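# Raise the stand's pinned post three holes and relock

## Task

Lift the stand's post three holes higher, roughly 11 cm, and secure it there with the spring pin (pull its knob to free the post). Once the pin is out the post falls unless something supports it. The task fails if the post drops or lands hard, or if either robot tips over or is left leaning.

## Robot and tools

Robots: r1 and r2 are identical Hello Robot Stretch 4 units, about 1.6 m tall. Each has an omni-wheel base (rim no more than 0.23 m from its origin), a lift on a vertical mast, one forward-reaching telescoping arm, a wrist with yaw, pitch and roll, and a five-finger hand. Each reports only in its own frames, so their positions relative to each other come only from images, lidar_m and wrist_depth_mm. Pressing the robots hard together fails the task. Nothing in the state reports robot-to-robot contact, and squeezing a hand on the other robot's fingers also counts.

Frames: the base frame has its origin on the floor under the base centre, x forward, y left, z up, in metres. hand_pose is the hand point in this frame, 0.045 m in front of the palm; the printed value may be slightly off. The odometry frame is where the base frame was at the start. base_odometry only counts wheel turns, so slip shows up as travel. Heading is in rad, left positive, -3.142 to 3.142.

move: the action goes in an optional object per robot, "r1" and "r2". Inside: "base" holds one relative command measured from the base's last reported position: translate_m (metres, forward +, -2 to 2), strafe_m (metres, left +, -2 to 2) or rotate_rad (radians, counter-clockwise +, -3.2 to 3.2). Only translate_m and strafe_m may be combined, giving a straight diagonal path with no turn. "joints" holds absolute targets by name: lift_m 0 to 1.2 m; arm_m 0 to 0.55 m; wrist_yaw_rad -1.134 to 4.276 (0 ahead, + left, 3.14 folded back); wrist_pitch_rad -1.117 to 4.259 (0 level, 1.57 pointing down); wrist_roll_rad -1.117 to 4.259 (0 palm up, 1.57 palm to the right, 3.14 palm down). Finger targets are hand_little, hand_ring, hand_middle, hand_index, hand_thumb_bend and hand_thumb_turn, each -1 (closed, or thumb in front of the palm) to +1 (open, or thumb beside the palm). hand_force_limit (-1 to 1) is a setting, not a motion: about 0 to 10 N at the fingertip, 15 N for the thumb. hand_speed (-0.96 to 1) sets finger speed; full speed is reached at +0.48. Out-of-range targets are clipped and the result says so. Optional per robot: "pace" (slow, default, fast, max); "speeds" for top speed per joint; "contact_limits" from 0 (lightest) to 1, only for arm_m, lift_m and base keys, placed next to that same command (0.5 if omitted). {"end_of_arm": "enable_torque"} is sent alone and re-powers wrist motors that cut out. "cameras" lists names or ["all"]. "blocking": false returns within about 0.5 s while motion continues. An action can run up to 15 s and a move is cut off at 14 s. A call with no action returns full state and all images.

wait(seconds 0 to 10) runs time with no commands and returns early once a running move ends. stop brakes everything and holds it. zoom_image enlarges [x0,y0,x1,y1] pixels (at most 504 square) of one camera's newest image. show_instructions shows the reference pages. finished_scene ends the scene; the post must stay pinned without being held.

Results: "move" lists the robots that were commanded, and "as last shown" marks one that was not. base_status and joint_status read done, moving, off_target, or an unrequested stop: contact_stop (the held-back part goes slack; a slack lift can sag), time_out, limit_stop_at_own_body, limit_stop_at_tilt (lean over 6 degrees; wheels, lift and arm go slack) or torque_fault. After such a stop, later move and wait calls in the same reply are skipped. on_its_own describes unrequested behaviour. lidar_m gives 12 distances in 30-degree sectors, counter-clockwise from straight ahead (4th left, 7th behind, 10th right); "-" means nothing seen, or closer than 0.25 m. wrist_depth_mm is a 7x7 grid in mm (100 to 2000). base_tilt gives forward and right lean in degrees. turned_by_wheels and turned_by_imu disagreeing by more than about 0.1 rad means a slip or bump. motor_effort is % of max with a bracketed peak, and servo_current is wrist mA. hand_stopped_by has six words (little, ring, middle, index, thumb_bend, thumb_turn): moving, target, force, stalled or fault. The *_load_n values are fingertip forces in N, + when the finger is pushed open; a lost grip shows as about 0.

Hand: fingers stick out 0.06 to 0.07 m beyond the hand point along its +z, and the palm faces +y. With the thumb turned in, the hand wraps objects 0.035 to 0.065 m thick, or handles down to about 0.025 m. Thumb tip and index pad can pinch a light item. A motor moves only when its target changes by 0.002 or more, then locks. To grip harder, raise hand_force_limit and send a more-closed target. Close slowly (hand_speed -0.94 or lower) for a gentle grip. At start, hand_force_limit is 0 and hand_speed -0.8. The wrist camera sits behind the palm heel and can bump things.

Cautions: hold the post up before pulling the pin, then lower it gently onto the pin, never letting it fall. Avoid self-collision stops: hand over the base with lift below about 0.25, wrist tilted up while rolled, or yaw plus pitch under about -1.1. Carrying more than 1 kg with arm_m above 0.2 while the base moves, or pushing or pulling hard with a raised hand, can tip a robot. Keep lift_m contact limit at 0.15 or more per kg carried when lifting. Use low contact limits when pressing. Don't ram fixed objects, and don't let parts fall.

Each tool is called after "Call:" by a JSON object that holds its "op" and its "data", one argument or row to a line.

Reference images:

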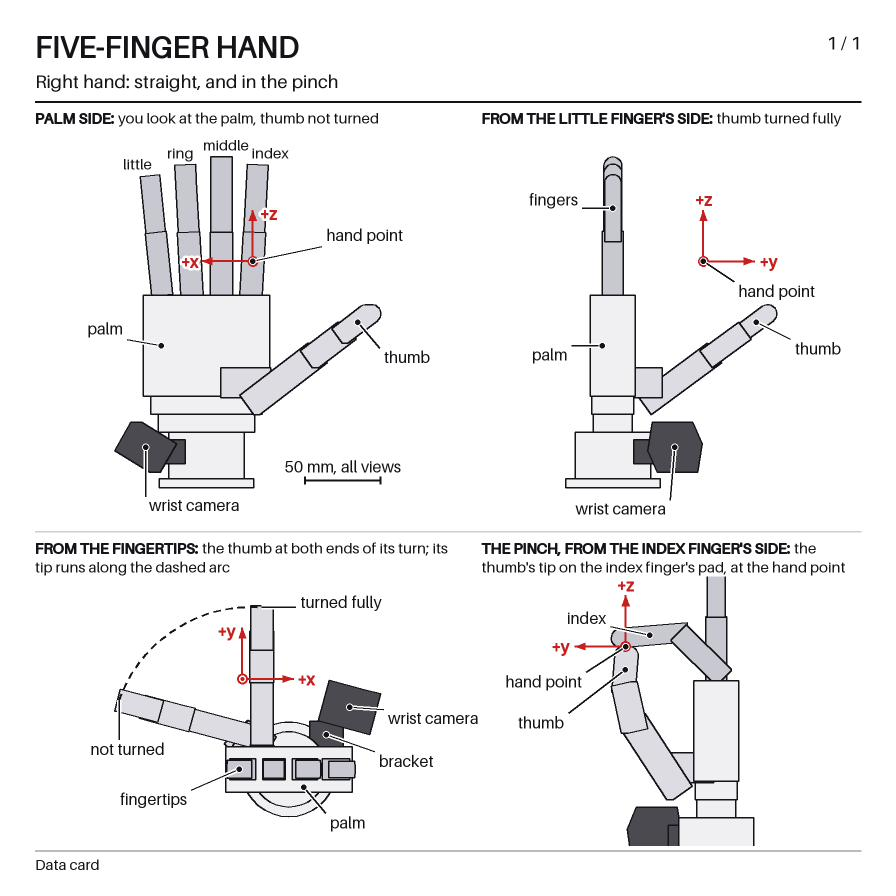

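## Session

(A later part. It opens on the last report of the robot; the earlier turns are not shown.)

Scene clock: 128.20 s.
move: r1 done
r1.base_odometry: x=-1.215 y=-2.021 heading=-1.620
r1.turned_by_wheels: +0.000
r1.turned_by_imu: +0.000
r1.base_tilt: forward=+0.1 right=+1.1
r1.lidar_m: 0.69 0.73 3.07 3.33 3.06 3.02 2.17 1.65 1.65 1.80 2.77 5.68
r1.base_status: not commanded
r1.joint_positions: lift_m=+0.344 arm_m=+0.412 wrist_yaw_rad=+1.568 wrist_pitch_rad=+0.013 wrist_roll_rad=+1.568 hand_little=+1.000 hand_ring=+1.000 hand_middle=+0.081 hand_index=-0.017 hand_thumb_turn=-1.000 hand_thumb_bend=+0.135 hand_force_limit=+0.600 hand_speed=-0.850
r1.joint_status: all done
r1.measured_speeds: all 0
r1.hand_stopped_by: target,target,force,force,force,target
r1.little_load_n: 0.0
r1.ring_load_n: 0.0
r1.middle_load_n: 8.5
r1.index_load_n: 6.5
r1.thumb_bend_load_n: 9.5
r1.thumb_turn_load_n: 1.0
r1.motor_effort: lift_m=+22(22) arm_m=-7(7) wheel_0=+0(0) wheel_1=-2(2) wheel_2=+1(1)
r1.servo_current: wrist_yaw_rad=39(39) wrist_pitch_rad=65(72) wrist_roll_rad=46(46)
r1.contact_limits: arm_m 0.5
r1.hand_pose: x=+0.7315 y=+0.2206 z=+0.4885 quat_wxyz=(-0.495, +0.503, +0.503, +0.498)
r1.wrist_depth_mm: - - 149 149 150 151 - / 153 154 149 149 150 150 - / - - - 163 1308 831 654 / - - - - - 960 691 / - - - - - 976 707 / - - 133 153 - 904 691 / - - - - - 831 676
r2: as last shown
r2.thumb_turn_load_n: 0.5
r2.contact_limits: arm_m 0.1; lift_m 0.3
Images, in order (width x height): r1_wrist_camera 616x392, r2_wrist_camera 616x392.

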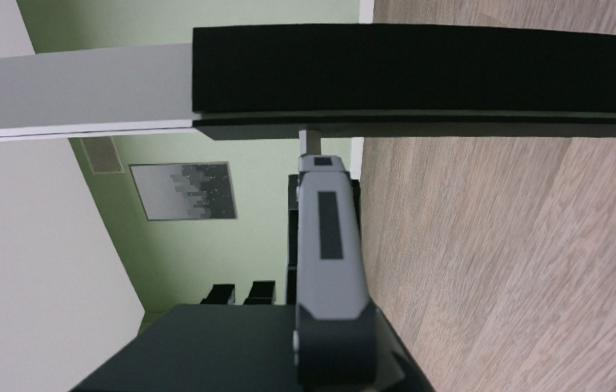

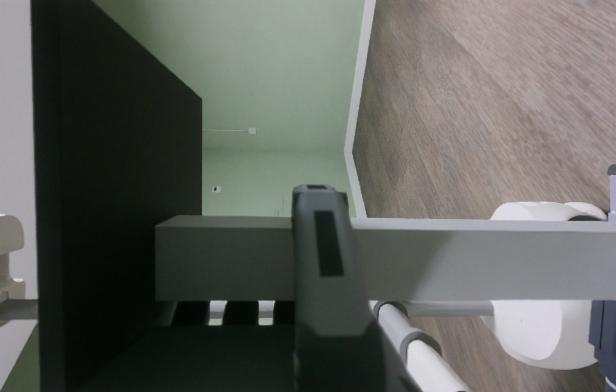

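Call:
{"op": "move", "data": {
  "r1": {"joints": {"arm_m": 0.408}, "speeds": {"arm_m": 0.03}, "contact_limits": {"arm_m": 0.5}},
  "cameras": ["r1_wrist_camera", "r1_head_camera"]
}}

Call:
{"op": "zoom_image", "data": {
  "camera": "r1_wrist_camera",
  "region": [220, 50, 420, 250]
}}

Call:
{"op": "zoom_image", "data": {
  "camera": "r1_head_camera",
  "region": [130, 400, 200, 470]
}}

Scene clock: 129.23 s.
move: r1 done
r1.base_odometry: x=-1.215 y=-2.021 heading=-1.620
r1.turned_by_wheels: +0.000
r1.turned_by_imu: -0.001
r1.base_tilt: forward=+0.0 right=+1.0
r1.lidar_m: 0.73 0.72 3.06 3.32 3.07 3.03 2.15 1.66 1.65 1.83 2.76 5.69
r1.base_status: not commanded
r1.joint_positions: lift_m=+0.344 arm_m=+0.408 wrist_yaw_rad=+1.568 wrist_pitch_rad=+0.013 wrist_roll_rad=+1.568 hand_little=+1.000 hand_ring=+1.000 hand_middle=+0.081 hand_index=-0.018 hand_thumb_turn=-1.000 hand_thumb_bend=+0.133 hand_force_limit=+0.600 hand_speed=-0.850
r1.joint_status: all done
r1.measured_speeds: all 0
r1.hand_stopped_by: target,target,force,force,force,target
r1.little_load_n: 0.0
r1.ring_load_n: 0.0
r1.middle_load_n: 3.0
r1.index_load_n: 0.5
r1.thumb_bend_load_n: 3.0
r1.thumb_turn_load_n: 0.5
r1.motor_effort: lift_m=+22(22) arm_m=-6(9) wheel_0=+0(0) wheel_1=-2(2) wheel_2=+1(1)
r1.servo_current: wrist_yaw_rad=46(46) wrist_pitch_rad=72(72) wrist_roll_rad=39(59)
r1.contact_limits: arm_m 0.5
r1.hand_pose: x=+0.7274 y=+0.2206 z=+0.4885 quat_wxyz=(-0.495, +0.503, +0.503, +0.498)
r1.wrist_depth_mm: - - 150 150 150 152 - / 154 154 149 150 151 151 - / - - - 184 1336 831 654 / - - - - - 960 691 / - - - - - 960 699 / - - 132 154 - 891 691 / - - - - - 820 683
r2: as last shown
r2.index_load_n: 0.0
r2.thumb_bend_load_n: 4.0
r2.thumb_turn_load_n: 0.0
r2.contact_limits: arm_m 0.1; lift_m 0.3
pictures: r1_head_camera, r1_wrist_camera
Images, in order (width x height): r1_head_camera 420x560, r1_wrist_camera 616x392.

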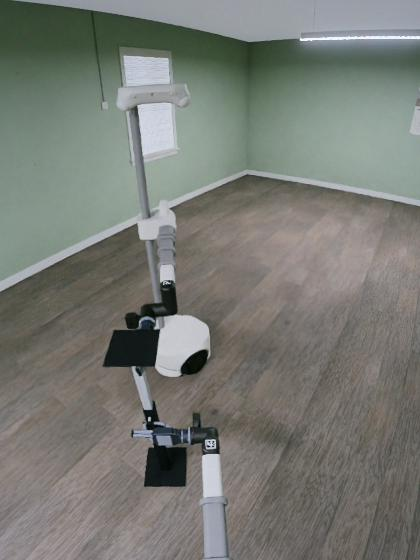

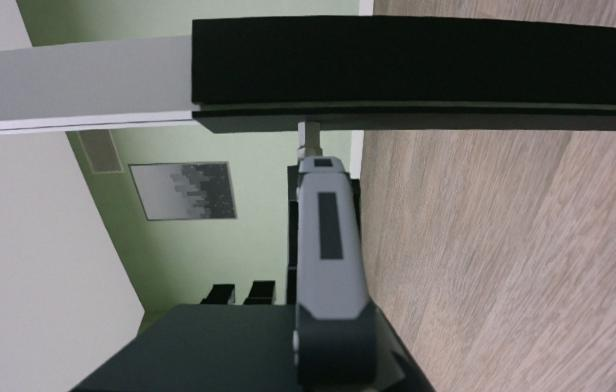

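Scaled by 2.520.

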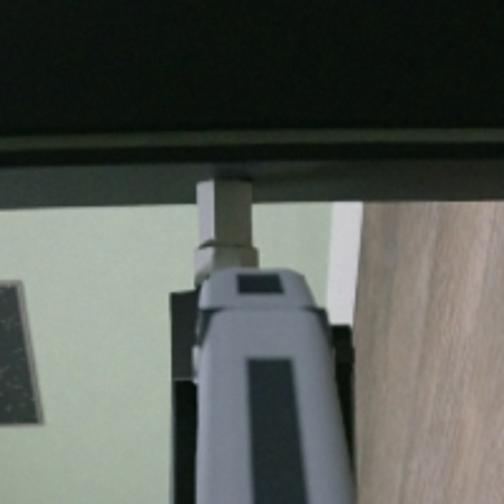

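Scaled by 7.200 from the camera's image (finer frame: 1200x1600).

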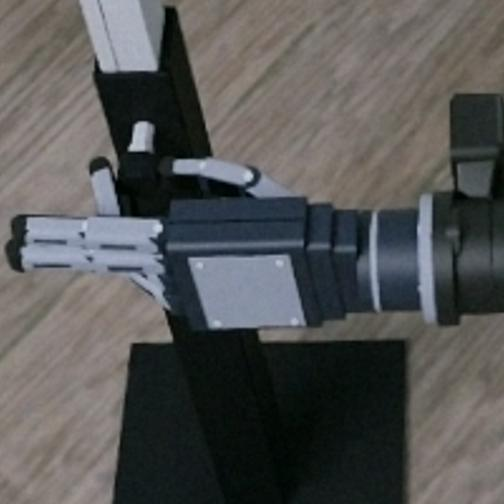

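Call:
{"op": "move", "data": {
  "r1": {"joints": {"hand_thumb_bend": 0.19, "hand_index": 0.2, "hand_middle": 0.2, "hand_speed": -0.3}},
  "cameras": []
}}

Call:
{"op": "move", "data": {
  "r1": {"joints": {"arm_m": 0.4205}, "speeds": {"arm_m": 0.03}, "contact_limits": {"arm_m": 0.1}},
  "cameras": ["r1_wrist_camera", "r1_head_camera"]
}}

Call:
{"op": "zoom_image", "data": {
  "camera": "r1_wrist_camera",
  "region": [220, 50, 420, 250]
}}

Call:
{"op": "zoom_image", "data": {
  "camera": "r1_head_camera",
  "region": [130, 400, 200, 470]
}}

Scene clock: 133.13 s.
move: r1 done
r1.base_odometry: x=-1.215 y=-2.021 heading=-1.620
r1.turned_by_wheels: +0.000
r1.turned_by_imu: +0.000
r1.base_tilt: forward=+0.0 right=+1.0
r1.lidar_m: 0.73 0.70 3.06 3.33 3.07 3.03 2.13 1.66 1.65 1.81 2.75 5.69
r1.base_status: not commanded
r1.joint_positions: lift_m=+0.344 arm_m=+0.408 wrist_yaw_rad=+1.568 wrist_pitch_rad=+0.013 wrist_roll_rad=+1.568 hand_little=+1.000 hand_ring=+1.000 hand_middle=+0.200 hand_index=+0.200 hand_thumb_turn=-1.000 hand_thumb_bend=+0.190 hand_force_limit=+0.600 hand_speed=-0.300
r1.joint_status: all done
r1.measured_speeds: all 0
r1.hand_stopped_by: target,target,target,target,target,target
r1.little_load_n: 0.0
r1.ring_load_n: 0.0
r1.middle_load_n: 0.0
r1.index_load_n: 0.0
r1.thumb_bend_load_n: 0.0
r1.thumb_turn_load_n: 0.0
r1.motor_effort: lift_m=+21(22) arm_m=-6(6) wheel_0=+0(0) wheel_1=-2(2) wheel_2=+1(1)
r1.servo_current: wrist_yaw_rad=26(46) wrist_pitch_rad=59(72) wrist_roll_rad=46(59)
r1.contact_limits: arm_m 0.5
r1.hand_pose: x=+0.7274 y=+0.2206 z=+0.4886 quat_wxyz=(-0.496, +0.503, +0.503, +0.498)
r1.wrist_depth_mm: - - 149 149 150 151 - / 154 154 149 150 150 151 - / - - - 183 1336 831 661 / - - - 186 1366 976 707 / - - - - - 976 699 / - - 133 154 - 891 691 / - - - - - 831 691
r2.base_odometry: x=+1.552 y=-3.185 heading=-0.661
r2.turned_by_wheels: +0.000
r2.turned_by_imu: +0.001
r2.base_tilt: forward=-0.3 right=-1.2
r2.lidar_m: 0.69 2.73 2.73 3.08 4.58 4.56 2.40 2.01 1.99 2.26 3.74 0.68
r2.base_status: not commanded
r2.joint_positions: lift_m=+0.647 arm_m=+0.351 wrist_yaw_rad=+0.003 wrist_pitch_rad=+0.006 wrist_roll_rad=+1.567 hand_little=+0.595 hand_ring=+0.614 hand_middle=+0.632 hand_index=+0.651 hand_thumb_turn=-1.000 hand_thumb_bend=-0.084 hand_force_limit=-0.600 hand_speed=-0.800
r2.joint_status: not commanded
r2.measured_speeds: all 0
r2.hand_stopped_by: force,force,force,force,force,target
r2.little_load_n: 2.0
r2.ring_load_n: 2.5
r2.middle_load_n: 1.0
r2.index_load_n: 0.5
r2.thumb_bend_load_n: 4.5
r2.thumb_turn_load_n: 0.0
r2.motor_effort: lift_m=+26(26) arm_m=+4(4) wheel_0=+1(1) wheel_1=+0(1) wheel_2=+2(2)
r2.servo_current: wrist_yaw_rad=33(46) wrist_pitch_rad=52(59) wrist_roll_rad=52(59)
r2.contact_limits: arm_m 0.1; lift_m 0.3
r2.hand_pose: x=+0.7436 y=-0.1470 z=+0.7937 quat_wxyz=(+0.000, +0.709, +0.003, +0.705)
r2.wrist_depth_mm: - - - - - 1618 1182 / - 126 - - - 1618 1138 / - 138 - - - 1576 1160 / - 140 224 - - 1576 1060 / - 141 155 157 162 164 167 / 1060 130 158 - - 976 831 / - - - - - 1308 917

Scene clock: 133.90 s.
move: r1 done
r1.base_odometry: x=-1.215 y=-2.021 heading=-1.620
r1.turned_by_wheels: +0.000
r1.turned_by_imu: +0.000
r1.base_tilt: forward=+0.1 right=+1.1
r1.lidar_m: 0.73 0.74 3.06 3.33 3.06 3.01 2.15 1.67 1.64 1.81 2.79 5.68
r1.base_status: not commanded
r1.joint_positions: lift_m=+0.344 arm_m=+0.420 wrist_yaw_rad=+1.568 wrist_pitch_rad=+0.013 wrist_roll_rad=+1.568 hand_little=+1.000 hand_ring=+1.000 hand_middle=+0.200 hand_index=+0.200 hand_thumb_turn=-1.000 hand_thumb_bend=+0.190 hand_force_limit=+0.600 hand_speed=-0.300
r1.joint_status: all done
r1.measured_speeds: all 0
r1.hand_stopped_by: target,target,target,target,target,target
r1.little_load_n: 0.0
r1.ring_load_n: 0.0
r1.middle_load_n: 0.0
r1.index_load_n: 0.0
r1.thumb_bend_load_n: 0.0
r1.thumb_turn_load_n: 0.0
r1.motor_effort: lift_m=+21(22) arm_m=+6(8) wheel_0=+0(0) wheel_1=-2(2) wheel_2=+1(1)
r1.servo_current: wrist_yaw_rad=39(39) wrist_pitch_rad=65(72) wrist_roll_rad=46(59)
r1.contact_limits: arm_m 0.1
r1.hand_pose: x=+0.7395 y=+0.2206 z=+0.4886 quat_wxyz=(-0.496, +0.503, +0.503, +0.498)
r1.wrist_depth_mm: - - - - 1308 842 634 / 154 154 149 149 150 150 - / - - 182 152 158 768 661 / - - - - - 976 691 / - - - - - 976 699 / - - 133 154 - 904 699 / - - - - - 842 691
r2: as last shown
r2.turned_by_imu: +0.000
r2.ring_load_n: 2.0
r2.thumb_turn_load_n: 0.5
r2.contact_limits: arm_m 0.1; lift_m 0.3
pictures: r1_head_camera, r1_wrist_camera
Images, in order (width x height): r1_head_camera 420x560, r1_wrist_camera 616x392.

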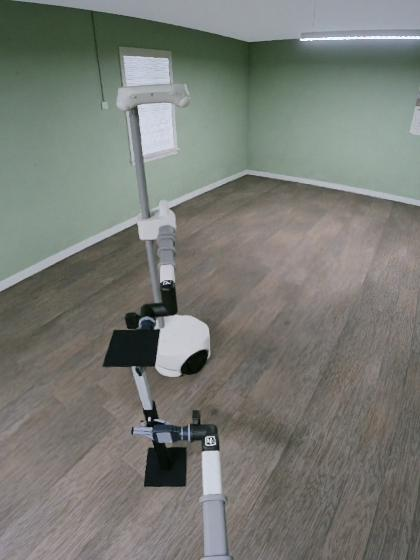

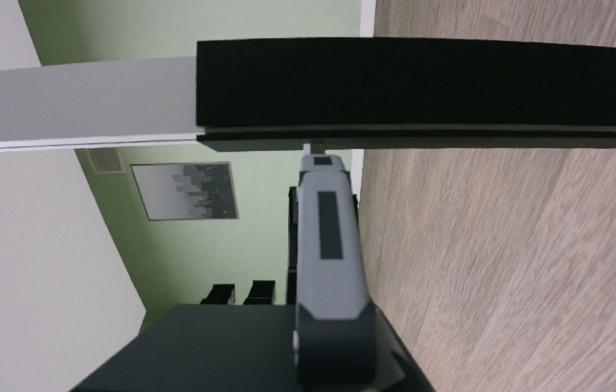

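Scaled by 2.520.

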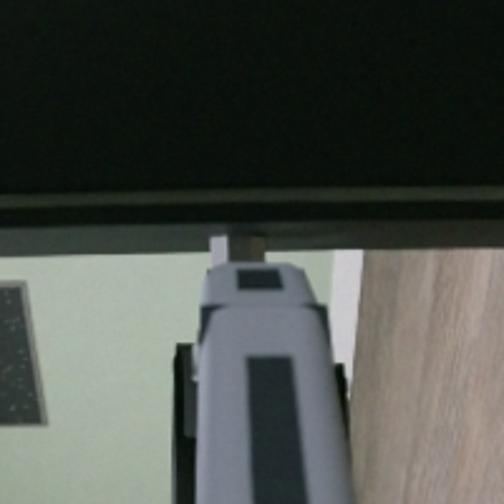

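Scaled by 7.200 from the camera's image (finer frame: 1200x1600).

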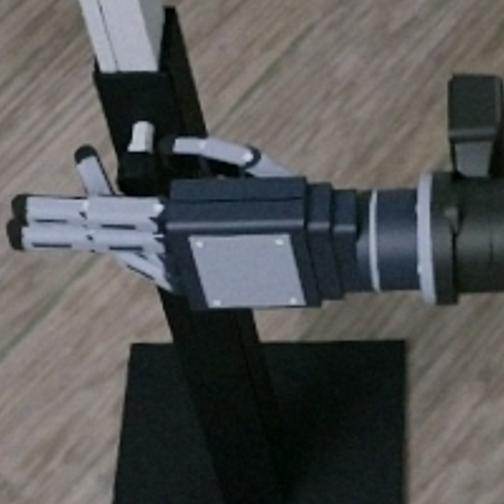

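Call:
{"op": "move", "data": {
  "r1": {"base": {"strafe_m": 0.005}, "pace": "slow", "contact_limits": {"strafe_m": 0.1}},
  "cameras": ["r1_wrist_camera", "r1_head_camera"]
}}

Call:
{"op": "zoom_image", "data": {
  "camera": "r1_wrist_camera",
  "region": [220, 50, 420, 250]
}}

Call:
{"op": "zoom_image", "data": {
  "camera": "r1_head_camera",
  "region": [130, 400, 200, 470]
}}

Scene clock: 135.17 s.
move: r1 done
r1.base_odometry: x=-1.210 y=-2.021 heading=-1.620
r1.turned_by_wheels: +0.000
r1.turned_by_imu: -0.001
r1.base_tilt: forward=+0.1 right=+1.0
r1.lidar_m: 0.72 0.73 3.05 3.32 3.08 3.02 2.15 1.67 1.65 1.83 2.78 5.69
r1.base_status: done
r1.joint_positions: lift_m=+0.344 arm_m=+0.420 wrist_yaw_rad=+1.568 wrist_pitch_rad=+0.013 wrist_roll_rad=+1.568 hand_little=+1.000 hand_ring=+1.000 hand_middle=+0.200 hand_index=+0.200 hand_thumb_turn=-1.000 hand_thumb_bend=+0.190 hand_force_limit=+0.600 hand_speed=-0.300
r1.joint_status: not commanded
r1.measured_speeds: all 0
r1.hand_stopped_by: target,target,target,target,target,target
r1.little_load_n: 0.0
r1.ring_load_n: 0.0
r1.middle_load_n: 0.0
r1.index_load_n: 0.0
r1.thumb_bend_load_n: 0.0
r1.thumb_turn_load_n: 0.0
r1.motor_effort: lift_m=+22(22) arm_m=+6(6) wheel_0=-2(4) wheel_1=+0(5) wheel_2=+0(1)
r1.servo_current: wrist_yaw_rad=26(39) wrist_pitch_rad=59(72) wrist_roll_rad=46(52)
r1.contact_limits: arm_m 0.1; strafe_m 0.1
r1.hand_pose: x=+0.7395 y=+0.2206 z=+0.4886 quat_wxyz=(-0.496, +0.503, +0.503, +0.498)
r1.wrist_depth_mm: - - - - 1255 798 - / 150 150 145 145 146 146 - / - - 171 151 156 157 654 / - - - - - 976 691 / - - - - - 976 699 / - - 133 155 - 891 691 / - - - - - 820 691
r2: as last shown
r2.ring_load_n: 2.5
r2.middle_load_n: 0.5
r2.contact_limits: arm_m 0.1; lift_m 0.3
pictures: r1_head_camera, r1_wrist_camera
Images, in order (width x height): r1_head_camera 420x560, r1_wrist_camera 616x392.

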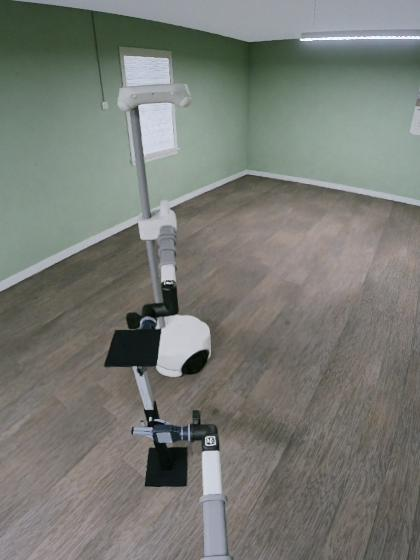

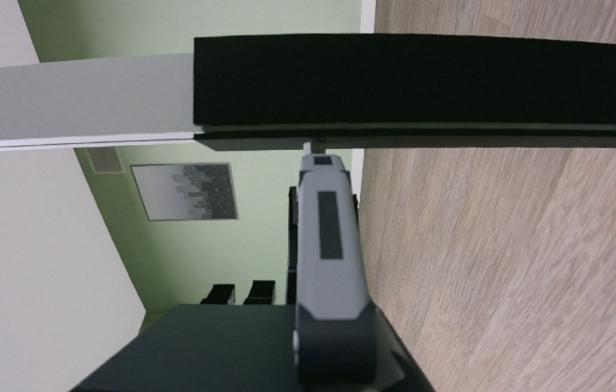

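Scaled by 2.520.

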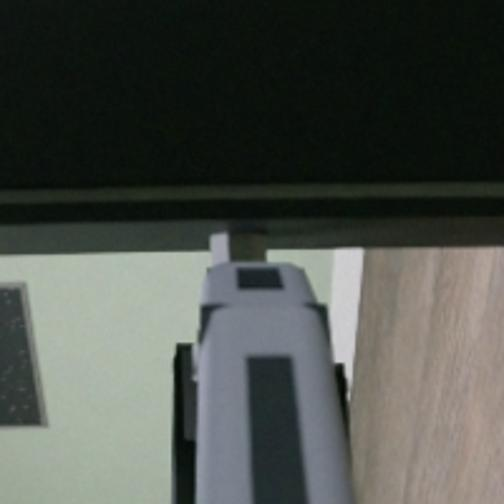

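Scaled by 7.200 from the camera's image (finer frame: 1200x1600).

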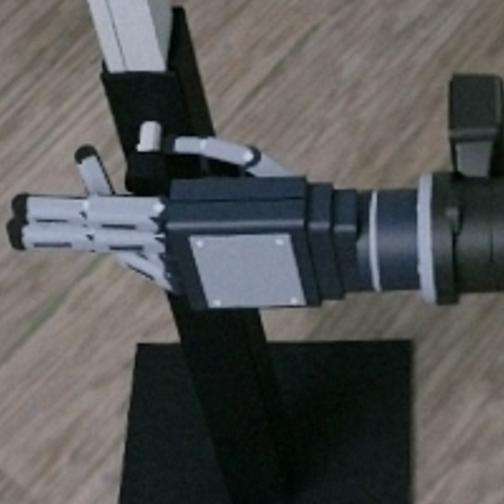

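Call:
{"op": "move", "data": {
  "r1": {"joints": {"hand_thumb_bend": -0.3, "hand_index": -0.5, "hand_middle": -0.5, "hand_speed": -0.88, "hand_force_limit": -0.4}},
  "cameras": ["r1_wrist_camera", "r1_head_camera"]
}}

Call:
{"op": "zoom_image", "data": {
  "camera": "r1_wrist_camera",
  "region": [220, 50, 420, 250]
}}

Call:
{"op": "zoom_image", "data": {
  "camera": "r1_head_camera",
  "region": [130, 400, 200, 470]
}}

Scene clock: 138.03 s.
move: r1 off_target
r1.base_odometry: x=-1.210 y=-2.021 heading=-1.620
r1.turned_by_wheels: +0.000
r1.turned_by_imu: +0.000
r1.base_tilt: forward=+0.1 right=+1.0
r1.lidar_m: 0.73 0.72 3.06 3.32 3.07 3.02 2.16 1.65 1.66 1.81 2.77 5.69
r1.base_status: not commanded
r1.joint_positions: lift_m=+0.344 arm_m=+0.420 wrist_yaw_rad=+1.568 wrist_pitch_rad=+0.013 wrist_roll_rad=+1.568 hand_little=+1.000 hand_ring=+1.000 hand_middle=+0.058 hand_index=-0.032 hand_thumb_turn=-1.000 hand_thumb_bend=+0.132 hand_force_limit=-0.400 hand_speed=-0.880
r1.joint_status: hand_middle off_target (ended at +0.058, target -0.500); hand_index off_target (ended at -0.032, target -0.500); hand_thumb_bend off_target (ended at +0.132, target -0.300); the others done
r1.measured_speeds: all 0
r1.hand_stopped_by: target,target,force,force,force,target
r1.little_load_n: 0.5
r1.ring_load_n: 0.0
r1.middle_load_n: 4.0
r1.index_load_n: 3.5
r1.thumb_bend_load_n: 7.0
r1.thumb_turn_load_n: 0.0
r1.motor_effort: lift_m=+21(22) arm_m=+5(6) wheel_0=-2(2) wheel_1=+0(0) wheel_2=+0(1)
r1.servo_current: wrist_yaw_rad=39(46) wrist_pitch_rad=72(72) wrist_roll_rad=39(59)
r1.contact_limits: arm_m 0.1; strafe_m 0.1
r1.hand_pose: x=+0.7395 y=+0.2206 z=+0.4886 quat_wxyz=(-0.496, +0.503, +0.503, +0.498)
r1.wrist_depth_mm: - - - - 1255 798 634 / 150 150 145 145 146 146 - / - - 178 148 154 778 654 / - - - - - 960 699 / - - - - - 960 699 / - - 133 153 - 904 683 / - - - - - 820 683
r2: as last shown
r2.turned_by_imu: +0.001
r2.middle_load_n: 1.0
r2.contact_limits: arm_m 0.1; lift_m 0.3
pictures: r1_head_camera, r1_wrist_camera
Images, in order (width x height): r1_head_camera 420x560, r1_wrist_camera 616x392.

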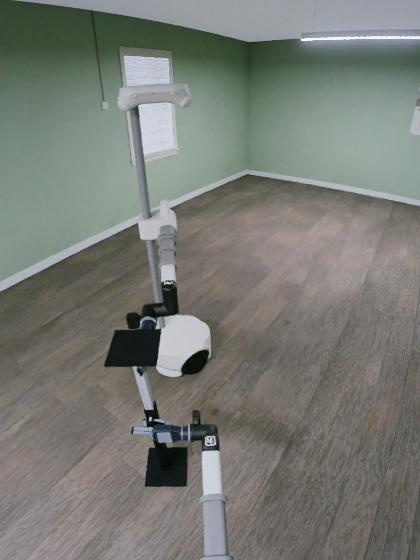

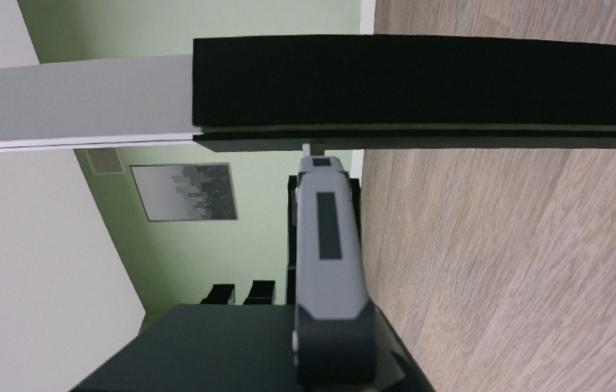

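Scaled by 2.520.

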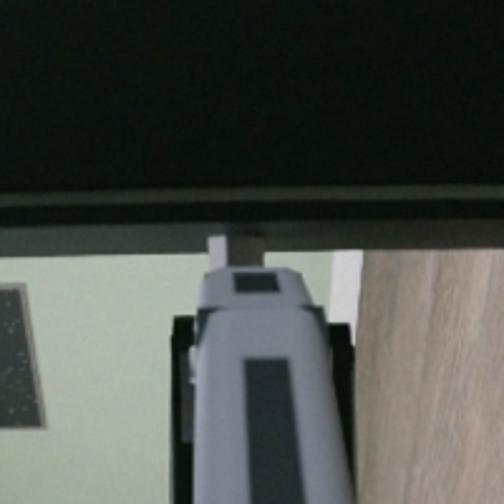

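Scaled by 7.200 from the camera's image (finer frame: 1200x1600).

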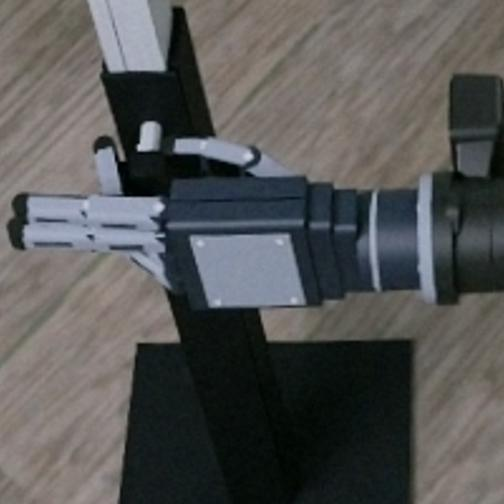

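Call:
{"op": "move", "data": {
  "r1": {"joints": {"hand_thumb_bend": -0.4, "hand_index": -0.6, "hand_middle": -0.6, "hand_speed": -0.88, "hand_force_limit": 0.5}},
  "cameras": []
}}

Call:
{"op": "move", "data": {
  "r1": {"joints": {"arm_m": 0.416}, "speeds": {"arm_m": 0.03}, "contact_limits": {"arm_m": 0.5}},
  "cameras": ["r1_wrist_camera", "r1_head_camera"]
}}

Call:
{"op": "zoom_image", "data": {
  "camera": "r1_head_camera",
  "region": [130, 400, 200, 470]
}}

Scene clock: 139.10 s.
move: r1 off_target
r1.base_odometry: x=-1.210 y=-2.021 heading=-1.620
r1.turned_by_wheels: +0.000
r1.turned_by_imu: +0.000
r1.base_tilt: forward=+0.1 right=+1.1
r1.lidar_m: 0.73 0.73 3.06 3.32 3.07 3.03 2.16 1.69 1.65 1.84 2.78 5.68
r1.base_status: not commanded
r1.joint_positions: lift_m=+0.344 arm_m=+0.420 wrist_yaw_rad=+1.568 wrist_pitch_rad=+0.013 wrist_roll_rad=+1.568 hand_little=+1.000 hand_ring=+1.000 hand_middle=+0.039 hand_index=-0.063 hand_thumb_turn=-1.000 hand_thumb_bend=+0.128 hand_force_limit=+0.500 hand_speed=-0.880
r1.joint_status: hand_middle off_target (ended at +0.039, target -0.600); hand_index off_target (ended at -0.063, target -0.600); hand_thumb_bend off_target (ended at +0.128, target -0.400); the others done
r1.measured_speeds: all 0
r1.hand_stopped_by: target,target,force,force,force,target
r1.little_load_n: 0.0
r1.ring_load_n: 0.0
r1.middle_load_n: 8.0
r1.index_load_n: 8.5
r1.thumb_bend_load_n: 10.5
r1.thumb_turn_load_n: -1.5
r1.motor_effort: lift_m=+21(22) arm_m=+5(5) wheel_0=-1(2) wheel_1=+0(0) wheel_2=+0(0)
r1.servo_current: wrist_yaw_rad=39(39) wrist_pitch_rad=72(85) wrist_roll_rad=46(52)
r1.contact_limits: arm_m 0.1; strafe_m 0.1
r1.hand_pose: x=+0.7395 y=+0.2206 z=+0.4886 quat_wxyz=(-0.496, +0.503, +0.503, +0.498)
r1.wrist_depth_mm: - - - - 1281 798 - / 149 150 145 145 145 146 - / - - 171 150 156 788 661 / - - - - - 960 699 / - - - - - 960 707 / - - 133 158 - 891 691 / - - - - - 820 691
r2: as last shown
r2.turned_by_imu: +0.000
r2.index_load_n: 0.0
r2.thumb_bend_load_n: 5.0
r2.thumb_turn_load_n: 0.0
r2.contact_limits: arm_m 0.1; lift_m 0.3

Scene clock: 139.60 s.
move: r1 done
r1.base_odometry: x=-1.210 y=-2.021 heading=-1.620
r1.turned_by_wheels: +0.000
r1.turned_by_imu: +0.000
r1.base_tilt: forward=+0.0 right=+1.1
r1.lidar_m: 0.73 0.74 3.06 3.33 3.06 3.03 2.16 1.68 1.64 1.82 2.78 5.70
r1.base_status: not commanded
r1.joint_positions: lift_m=+0.344 arm_m=+0.416 wrist_yaw_rad=+1.568 wrist_pitch_rad=+0.013 wrist_roll_rad=+1.568 hand_little=+1.000 hand_ring=+1.000 hand_middle=+0.039 hand_index=-0.063 hand_thumb_turn=-1.000 hand_thumb_bend=+0.129 hand_force_limit=+0.500 hand_speed=-0.880
r1.joint_status: all done
r1.measured_speeds: all 0
r1.hand_stopped_by: target,target,force,force,force,target
r1.little_load_n: 0.0
r1.ring_load_n: 0.0
r1.middle_load_n: 6.5
r1.index_load_n: 6.5
r1.thumb_bend_load_n: 14.5
r1.thumb_turn_load_n: -0.5
r1.motor_effort: lift_m=+21(21) arm_m=-9(9) wheel_0=-1(1) wheel_1=-1(1) wheel_2=+3(3)
r1.servo_current: wrist_yaw_rad=33(39) wrist_pitch_rad=65(72) wrist_roll_rad=59(59)
r1.contact_limits: arm_m 0.5; strafe_m 0.1
r1.hand_pose: x=+0.7356 y=+0.2206 z=+0.4886 quat_wxyz=(-0.496, +0.503, +0.503, +0.498)
r1.wrist_depth_mm: - - - - 1255 788 - / 150 150 144 145 145 146 - / - - 178 145 164 166 621 / - - - - - 960 691 / - - - - - 960 699 / - - 133 153 - 891 683 / - - - - - 831 683
r2: as last shown
r2.ring_load_n: 3.0
r2.index_load_n: 0.5
r2.thumb_bend_load_n: 4.5
r2.thumb_turn_load_n: 0.5
r2.contact_limits: arm_m 0.1; lift_m 0.3
pictures: r1_head_camera, r1_wrist_camera
Images, in order (width x height): r1_head_camera 420x560, r1_wrist_camera 616x392.

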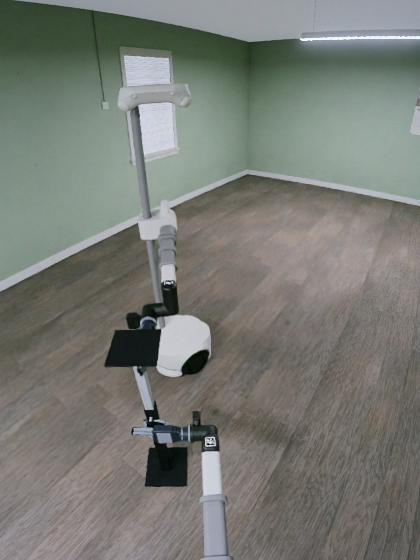

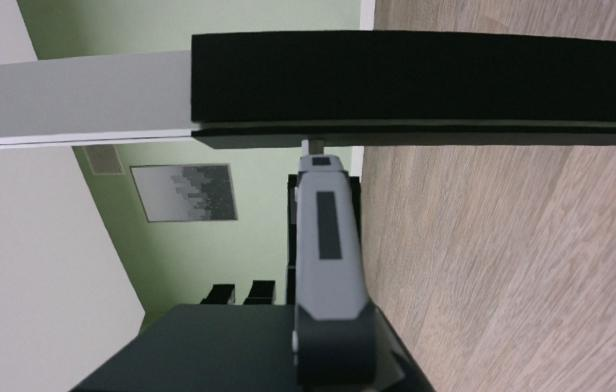

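Scaled by 7.200 from the camera's image (finer frame: 1200x1600).

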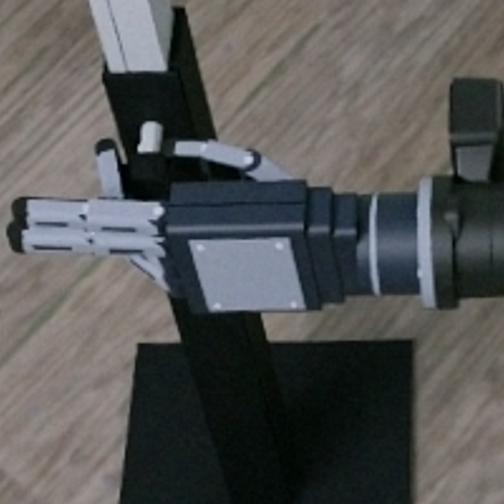

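Call:
{"op": "move", "data": {
  "r1": {"joints": {"arm_m": 0.412}, "speeds": {"arm_m": 0.03}, "contact_limits": {"arm_m": 0.5}},
  "cameras": ["r1_wrist_camera", "r1_head_camera"]
}}

Call:
{"op": "zoom_image", "data": {
  "camera": "r1_wrist_camera",
  "region": [220, 50, 420, 250]
}}

Call:
{"op": "zoom_image", "data": {
  "camera": "r1_head_camera",
  "region": [130, 400, 200, 470]
}}

Scene clock: 140.50 s.
move: r1 done
r1.base_odometry: x=-1.210 y=-2.021 heading=-1.620
r1.turned_by_wheels: +0.000
r1.turned_by_imu: +0.000
r1.base_tilt: forward=+0.1 right=+1.0
r1.lidar_m: 0.71 0.72 3.06 3.33 3.05 3.03 2.15 1.67 1.66 1.84 2.79 5.69
r1.base_status: not commanded
r1.joint_positions: lift_m=+0.344 arm_m=+0.413 wrist_yaw_rad=+1.567 wrist_pitch_rad=+0.013 wrist_roll_rad=+1.568 hand_little=+1.000 hand_ring=+1.000 hand_middle=+0.039 hand_index=-0.063 hand_thumb_turn=-1.000 hand_thumb_bend=+0.130 hand_force_limit=+0.500 hand_speed=-0.880
r1.joint_status: all done
r1.measured_speeds: all 0
r1.hand_stopped_by: target,target,force,force,force,target
r1.little_load_n: 0.0
r1.ring_load_n: 0.0
r1.middle_load_n: 6.0
r1.index_load_n: 6.5
r1.thumb_bend_load_n: 16.0
r1.thumb_turn_load_n: 0.0
r1.motor_effort: lift_m=+21(22) arm_m=-10(11) wheel_0=-1(1) wheel_1=-1(1) wheel_2=+3(4)
r1.servo_current: wrist_yaw_rad=39(39) wrist_pitch_rad=65(72) wrist_roll_rad=46(52)
r1.contact_limits: arm_m 0.5; strafe_m 0.1
r1.hand_pose: x=+0.7320 y=+0.2204 z=+0.4886 quat_wxyz=(-0.495, +0.504, +0.503, +0.498)
r1.wrist_depth_mm: - - 145 146 146 146 - / 150 150 145 145 145 146 - / - - - 179 185 831 647 / - - - - - 960 699 / - - - - - 960 691 / - - 133 153 - 904 691 / - - - - - 842 691
r2: as last shown
r2.ring_load_n: 2.5
r2.index_load_n: 0.0
r2.thumb_turn_load_n: 0.0
r2.contact_limits: arm_m 0.1; lift_m 0.3
r2.wrist_depth_mm: - - - - - 1618 1160 / - 126 - - - 1576 1182 / - 138 - - - 1576 1138 / - 140 226 - - 1618 1060 / - 141 155 156 161 163 167 / 1078 130 157 - - 960 842 / - - - - - 1366 991
pictures: r1_head_camera, r1_wrist_camera
Images, in order (width x height): r1_head_camera 420x560, r1_wrist_camera 616x392.

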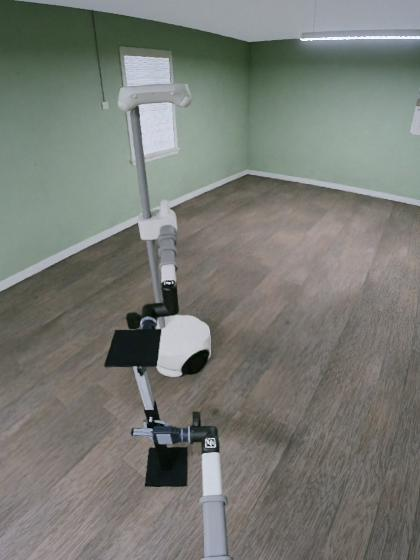

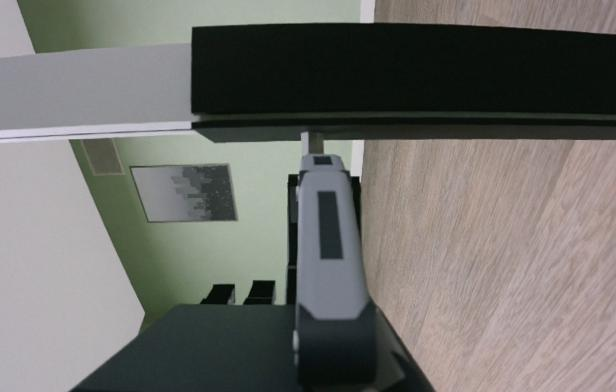

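Scaled by 2.520.

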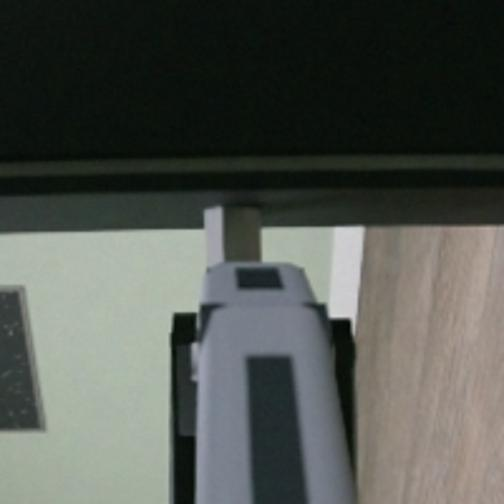

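Scaled by 7.200 from the camera's image (finer frame: 1200x1600).

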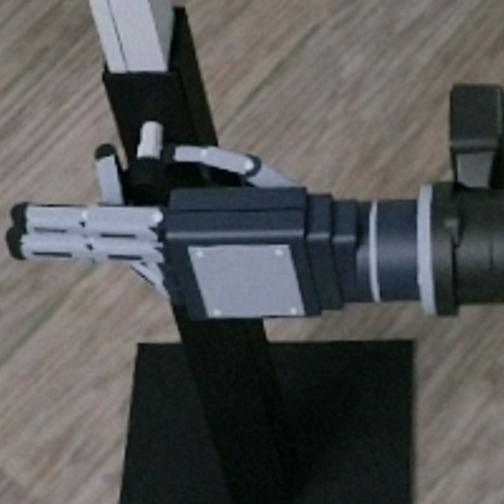

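Call:
{"op": "zoom_image", "data": {
  "camera": "r1_head_camera",
  "region": [138, 410, 168, 440]
}}

Call:
{"op": "move", "data": {
  "r1": {"joints": {"arm_m": 0.409}, "speeds": {"arm_m": 0.03}, "contact_limits": {"arm_m": 0.5}},
  "cameras": ["r1_wrist_camera", "r1_head_camera", "r2_wrist_camera"]
}}

Call:
{"op": "zoom_image", "data": {
  "camera": "r1_head_camera",
  "region": [138, 410, 168, 440]
}}

Call:
{"op": "zoom_image", "data": {
  "camera": "r1_wrist_camera",
  "region": [220, 50, 420, 250]
}}

Scaled by 16.800 from the camera's image (finer frame: 1200x1600).

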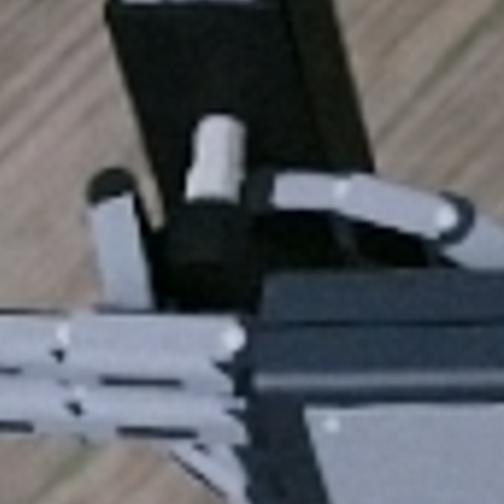

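Scene clock: 141.43 s.
move: r1 done
r1.base_odometry: x=-1.210 y=-2.021 heading=-1.620
r1.turned_by_wheels: +0.000
r1.turned_by_imu: +0.000
r1.base_tilt: forward=+0.1 right=+1.0
r1.lidar_m: 0.72 0.72 3.05 3.33 3.09 3.02 2.15 1.69 1.65 1.83 2.77 5.68
r1.base_status: not commanded
r1.joint_positions: lift_m=+0.344 arm_m=+0.410 wrist_yaw_rad=+1.565 wrist_pitch_rad=+0.013 wrist_roll_rad=+1.568 hand_little=+1.000 hand_ring=+1.000 hand_middle=+0.039 hand_index=-0.063 hand_thumb_turn=-1.000 hand_thumb_bend=+0.131 hand_force_limit=+0.500 hand_speed=-0.880
r1.joint_status: all done
r1.measured_speeds: all 0
r1.hand_stopped_by: target,target,force,force,force,target
r1.little_load_n: 0.0
r1.ring_load_n: 0.0
r1.middle_load_n: 5.5
r1.index_load_n: 7.0
r1.thumb_bend_load_n: 20.0
r1.thumb_turn_load_n: 2.0
r1.motor_effort: lift_m=+21(22) arm_m=-11(12) wheel_0=-1(1) wheel_1=-1(1) wheel_2=+5(5)
r1.servo_current: wrist_yaw_rad=33(39) wrist_pitch_rad=72(72) wrist_roll_rad=52(59)
r1.contact_limits: arm_m 0.5; strafe_m 0.1
r1.hand_pose: x=+0.7295 y=+0.2202 z=+0.4886 quat_wxyz=(-0.495, +0.504, +0.502, +0.499)
r1.wrist_depth_mm: - - 145 146 146 147 - / 150 150 145 145 146 146 - / - - - 163 1336 831 661 / - - - - - 960 699 / - - - - - 976 699 / - - 133 153 - 891 683 / - - - - - 820 691
r2: as last shown
r2.index_load_n: 0.5
r2.contact_limits: arm_m 0.1; lift_m 0.3
pictures: r1_head_camera, r1_wrist_camera, r2_wrist_camera
Images, in order (width x height): r1_head_camera 420x560, r1_wrist_camera 616x392, r2_wrist_camera 616x392.

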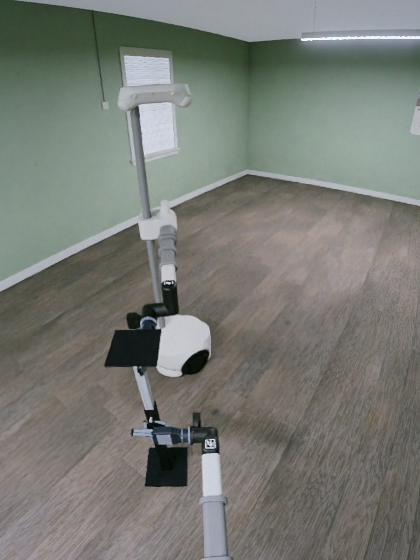

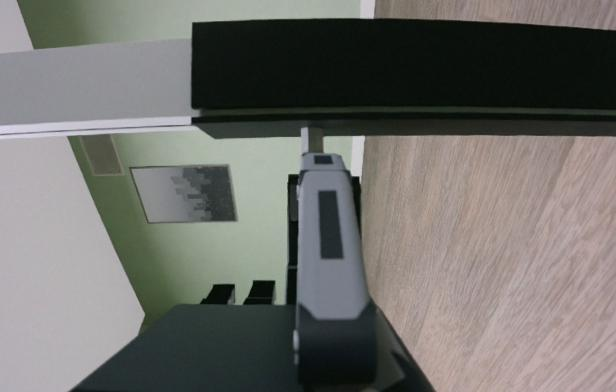

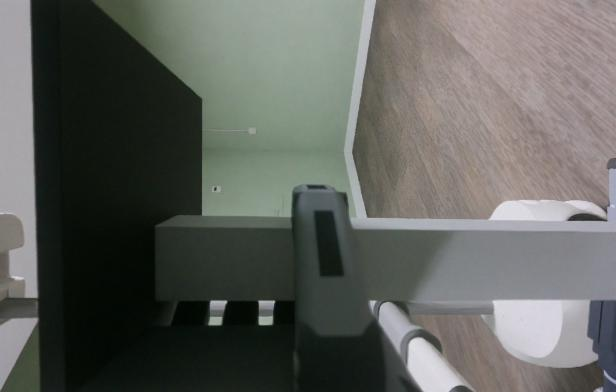

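Scaled by 16.800 from the camera's image (finer frame: 1200x1600).

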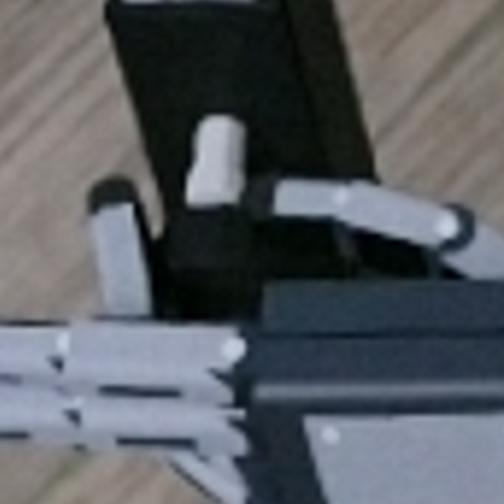

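Scaled by 2.520.

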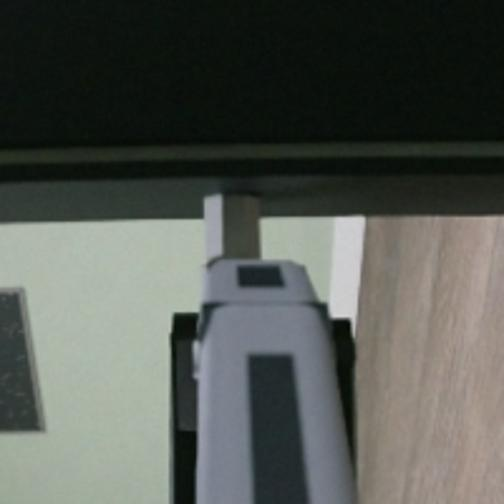

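Call:
{"op": "move", "data": {
  "r1": {"joints": {"arm_m": 0.406}, "speeds": {"arm_m": 0.03}, "contact_limits": {"arm_m": 0.5}},
  "cameras": ["r1_wrist_camera", "r1_head_camera"]
}}

Call:
{"op": "zoom_image", "data": {
  "camera": "r1_head_camera",
  "region": [138, 410, 168, 440]
}}

Call:
{"op": "zoom_image", "data": {
  "camera": "r1_wrist_camera",
  "region": [270, 100, 370, 200]
}}

Scene clock: 143.40 s.
move: r1 done
r1.base_odometry: x=-1.210 y=-2.021 heading=-1.620
r1.turned_by_wheels: +0.000
r1.turned_by_imu: +0.000
r1.base_tilt: forward=+0.1 right=+1.0
r1.lidar_m: 0.71 0.72 3.04 3.32 3.06 3.02 2.15 1.67 1.65 1.83 2.76 5.68
r1.base_status: not commanded
r1.joint_positions: lift_m=+0.344 arm_m=+0.407 wrist_yaw_rad=+1.564 wrist_pitch_rad=+0.013 wrist_roll_rad=+1.568 hand_little=+1.000 hand_ring=+1.000 hand_middle=+0.039 hand_index=-0.063 hand_thumb_turn=-1.000 hand_thumb_bend=+0.132 hand_force_limit=+0.500 hand_speed=-0.880
r1.joint_status: all done
r1.measured_speeds: all 0
r1.hand_stopped_by: target,target,force,force,force,target
r1.little_load_n: 0.0
r1.ring_load_n: 0.0
r1.middle_load_n: 12.0
r1.index_load_n: 7.5
r1.thumb_bend_load_n: 24.0
r1.thumb_turn_load_n: 3.0
r1.motor_effort: lift_m=+21(22) arm_m=-11(15) wheel_0=-1(2) wheel_1=-2(2) wheel_2=+5(5)
r1.servo_current: wrist_yaw_rad=33(46) wrist_pitch_rad=65(65) wrist_roll_rad=46(52)
r1.contact_limits: arm_m 0.5; strafe_m 0.1
r1.hand_pose: x=+0.7268 y=+0.2200 z=+0.4886 quat_wxyz=(-0.494, +0.504, +0.502, +0.499)
r1.wrist_depth_mm: - - 147 147 148 148 - / 151 152 147 147 148 148 - / - - - 174 1336 820 654 / - - - - - 960 691 / - - - - - 976 691 / - - 133 153 - 891 683 / - - - - - 820 691
r2.base_odometry: x=+1.552 y=-3.185 heading=-0.661
r2.turned_by_wheels: +0.000
r2.turned_by_imu: +0.001
r2.base_tilt: forward=-0.3 right=-1.4
r2.lidar_m: 0.66 2.73 2.73 3.10 4.57 4.56 2.38 2.00 2.00 2.27 3.72 0.69
r2.base_status: not commanded
r2.joint_positions: lift_m=+0.647 arm_m=+0.351 wrist_yaw_rad=+0.003 wrist_pitch_rad=+0.006 wrist_roll_rad=+1.567 hand_little=+0.595 hand_ring=+0.614 hand_middle=+0.632 hand_index=+0.651 hand_thumb_turn=-1.000 hand_thumb_bend=-0.084 hand_force_limit=-0.600 hand_speed=-0.800
r2.joint_status: not commanded
r2.measured_speeds: all 0
r2.hand_stopped_by: force,force,force,force,force,target
r2.little_load_n: 2.0
r2.ring_load_n: 2.5
r2.middle_load_n: 1.0
r2.index_load_n: 0.0
r2.thumb_bend_load_n: 4.5
r2.thumb_turn_load_n: 0.5
r2.motor_effort: lift_m=+26(26) arm_m=+4(4) wheel_0=+1(1) wheel_1=-1(1) wheel_2=+2(3)
r2.servo_current: wrist_yaw_rad=39(46) wrist_pitch_rad=46(65) wrist_roll_rad=46(59)
r2.contact_limits: arm_m 0.1; lift_m 0.3
r2.hand_pose: x=+0.7436 y=-0.1470 z=+0.7937 quat_wxyz=(+0.000, +0.709, +0.003, +0.705)
r2.wrist_depth_mm: - - - - - 1618 1160 / - 126 - - - 1618 1160 / - 138 - - - 1618 1160 / - 140 226 - - 1576 1060 / - 141 155 157 162 164 166 / 1078 130 157 - - 960 831 / - - - - - 1336 917
pictures: r1_head_camera, r1_wrist_camera
Images, in order (width x height): r1_head_camera 420x560, r1_wrist_camera 616x392.

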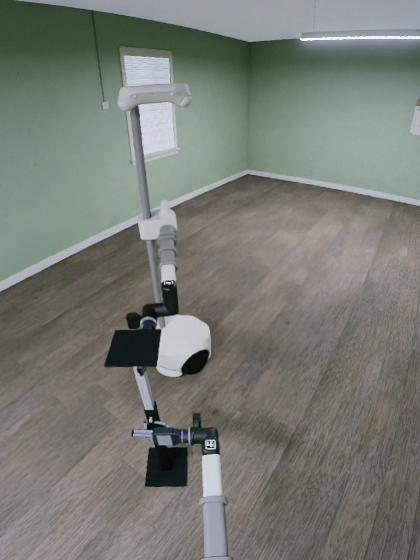

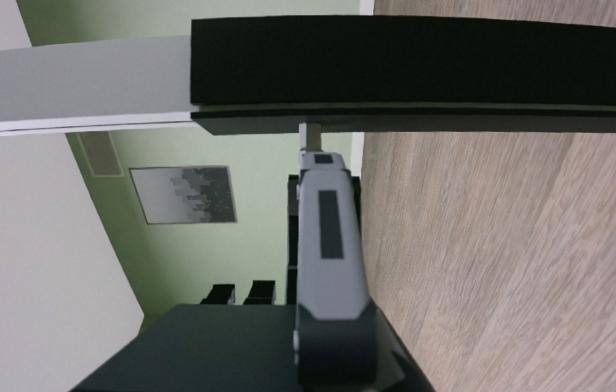

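Scaled by 16.800 from the camera's image (finer frame: 1200x1600).

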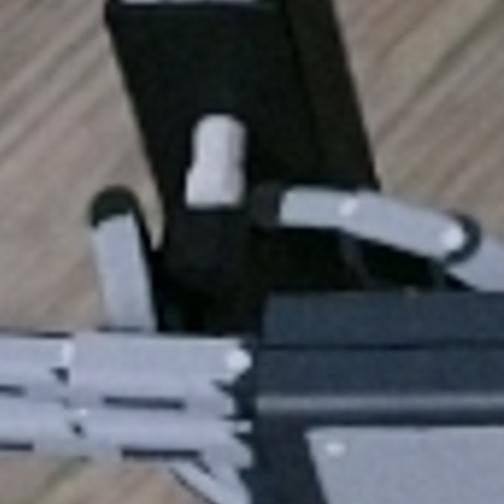

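Scaled by 5.040.

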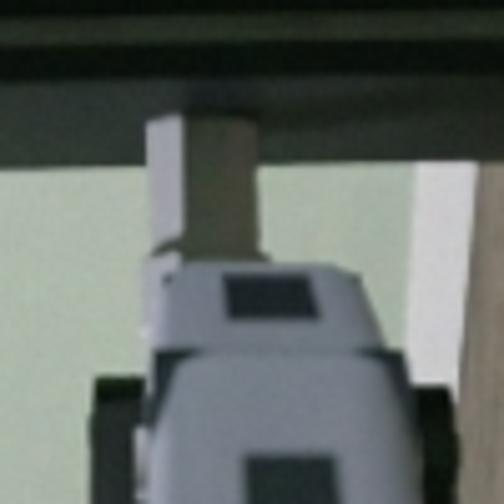

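Call:
{"op": "move", "data": {
  "r2": {"joints": {"lift_m": 0.65}, "speeds": {"lift_m": 0.03}, "contact_limits": {"lift_m": 0.3}},
  "cameras": ["r2_wrist_camera", "r1_wrist_camera"]
}}

Scene clock: 146.20 s.
move: r2 done
r1: as last shown
r1.thumb_turn_load_n: 2.5
r1.motor_effort: lift_m=+21(21) arm_m=-11(11) wheel_0=-1(2) wheel_1=-2(3) wheel_2=+5(6)
r1.contact_limits: arm_m 0.5; strafe_m 0.1
r2.base_odometry: x=+1.552 y=-3.185 heading=-0.661
r2.turned_by_wheels: +0.000
r2.turned_by_imu: +0.001
r2.base_tilt: forward=-0.3 right=-1.4
r2.lidar_m: 0.69 2.75 2.72 3.07 4.58 4.55 2.40 1.98 1.99 2.27 3.72 0.68
r2.base_status: not commanded
r2.joint_positions: lift_m=+0.649 arm_m=+0.351 wrist_yaw_rad=+0.003 wrist_pitch_rad=+0.007 wrist_roll_rad=+1.567 hand_little=+0.595 hand_ring=+0.614 hand_middle=+0.632 hand_index=+0.651 hand_thumb_turn=-1.000 hand_thumb_bend=-0.084 hand_force_limit=-0.600 hand_speed=-0.800
r2.joint_status: all done
r2.measured_speeds: all 0
r2.hand_stopped_by: force,force,force,force,force,target
r2.little_load_n: 2.0
r2.ring_load_n: 3.0
r2.middle_load_n: 1.0
r2.index_load_n: 0.5
r2.thumb_bend_load_n: 4.5
r2.thumb_turn_load_n: 0.5
r2.motor_effort: lift_m=+25(30) arm_m=+4(4) wheel_0=+1(1) wheel_1=+0(1) wheel_2=+2(2)
r2.servo_current: wrist_yaw_rad=39(46) wrist_pitch_rad=46(59) wrist_roll_rad=52(59)
r2.contact_limits: arm_m 0.1; lift_m 0.3
r2.hand_pose: x=+0.7436 y=-0.1470 z=+0.7956 quat_wxyz=(+0.000, +0.710, +0.003, +0.705)
r2.wrist_depth_mm: - - - - - 1618 1138 / - 126 - - - 1576 1160 / - 138 - - - 1618 1138 / - 141 227 - - 1576 1060 / - 141 155 157 161 164 166 / 1098 130 157 - - 960 842 / - - - - - 1281 991
pictures: r1_wrist_camera, r2_wrist_camera
Images, in order (width x height): r1_wrist_camera 616x392, r2_wrist_camera 616x392.

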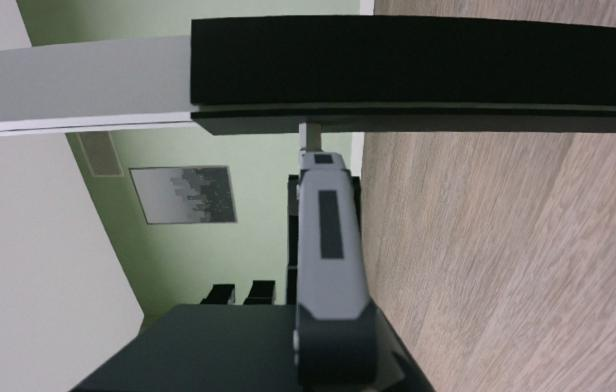

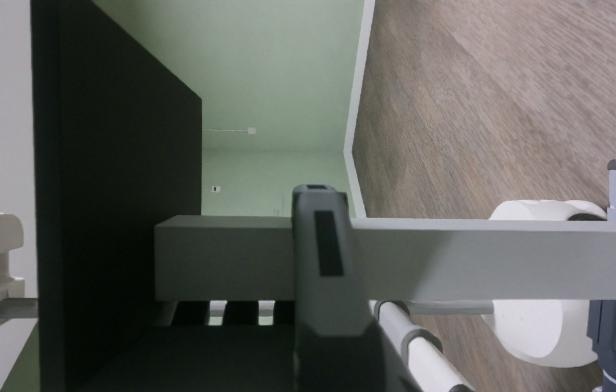

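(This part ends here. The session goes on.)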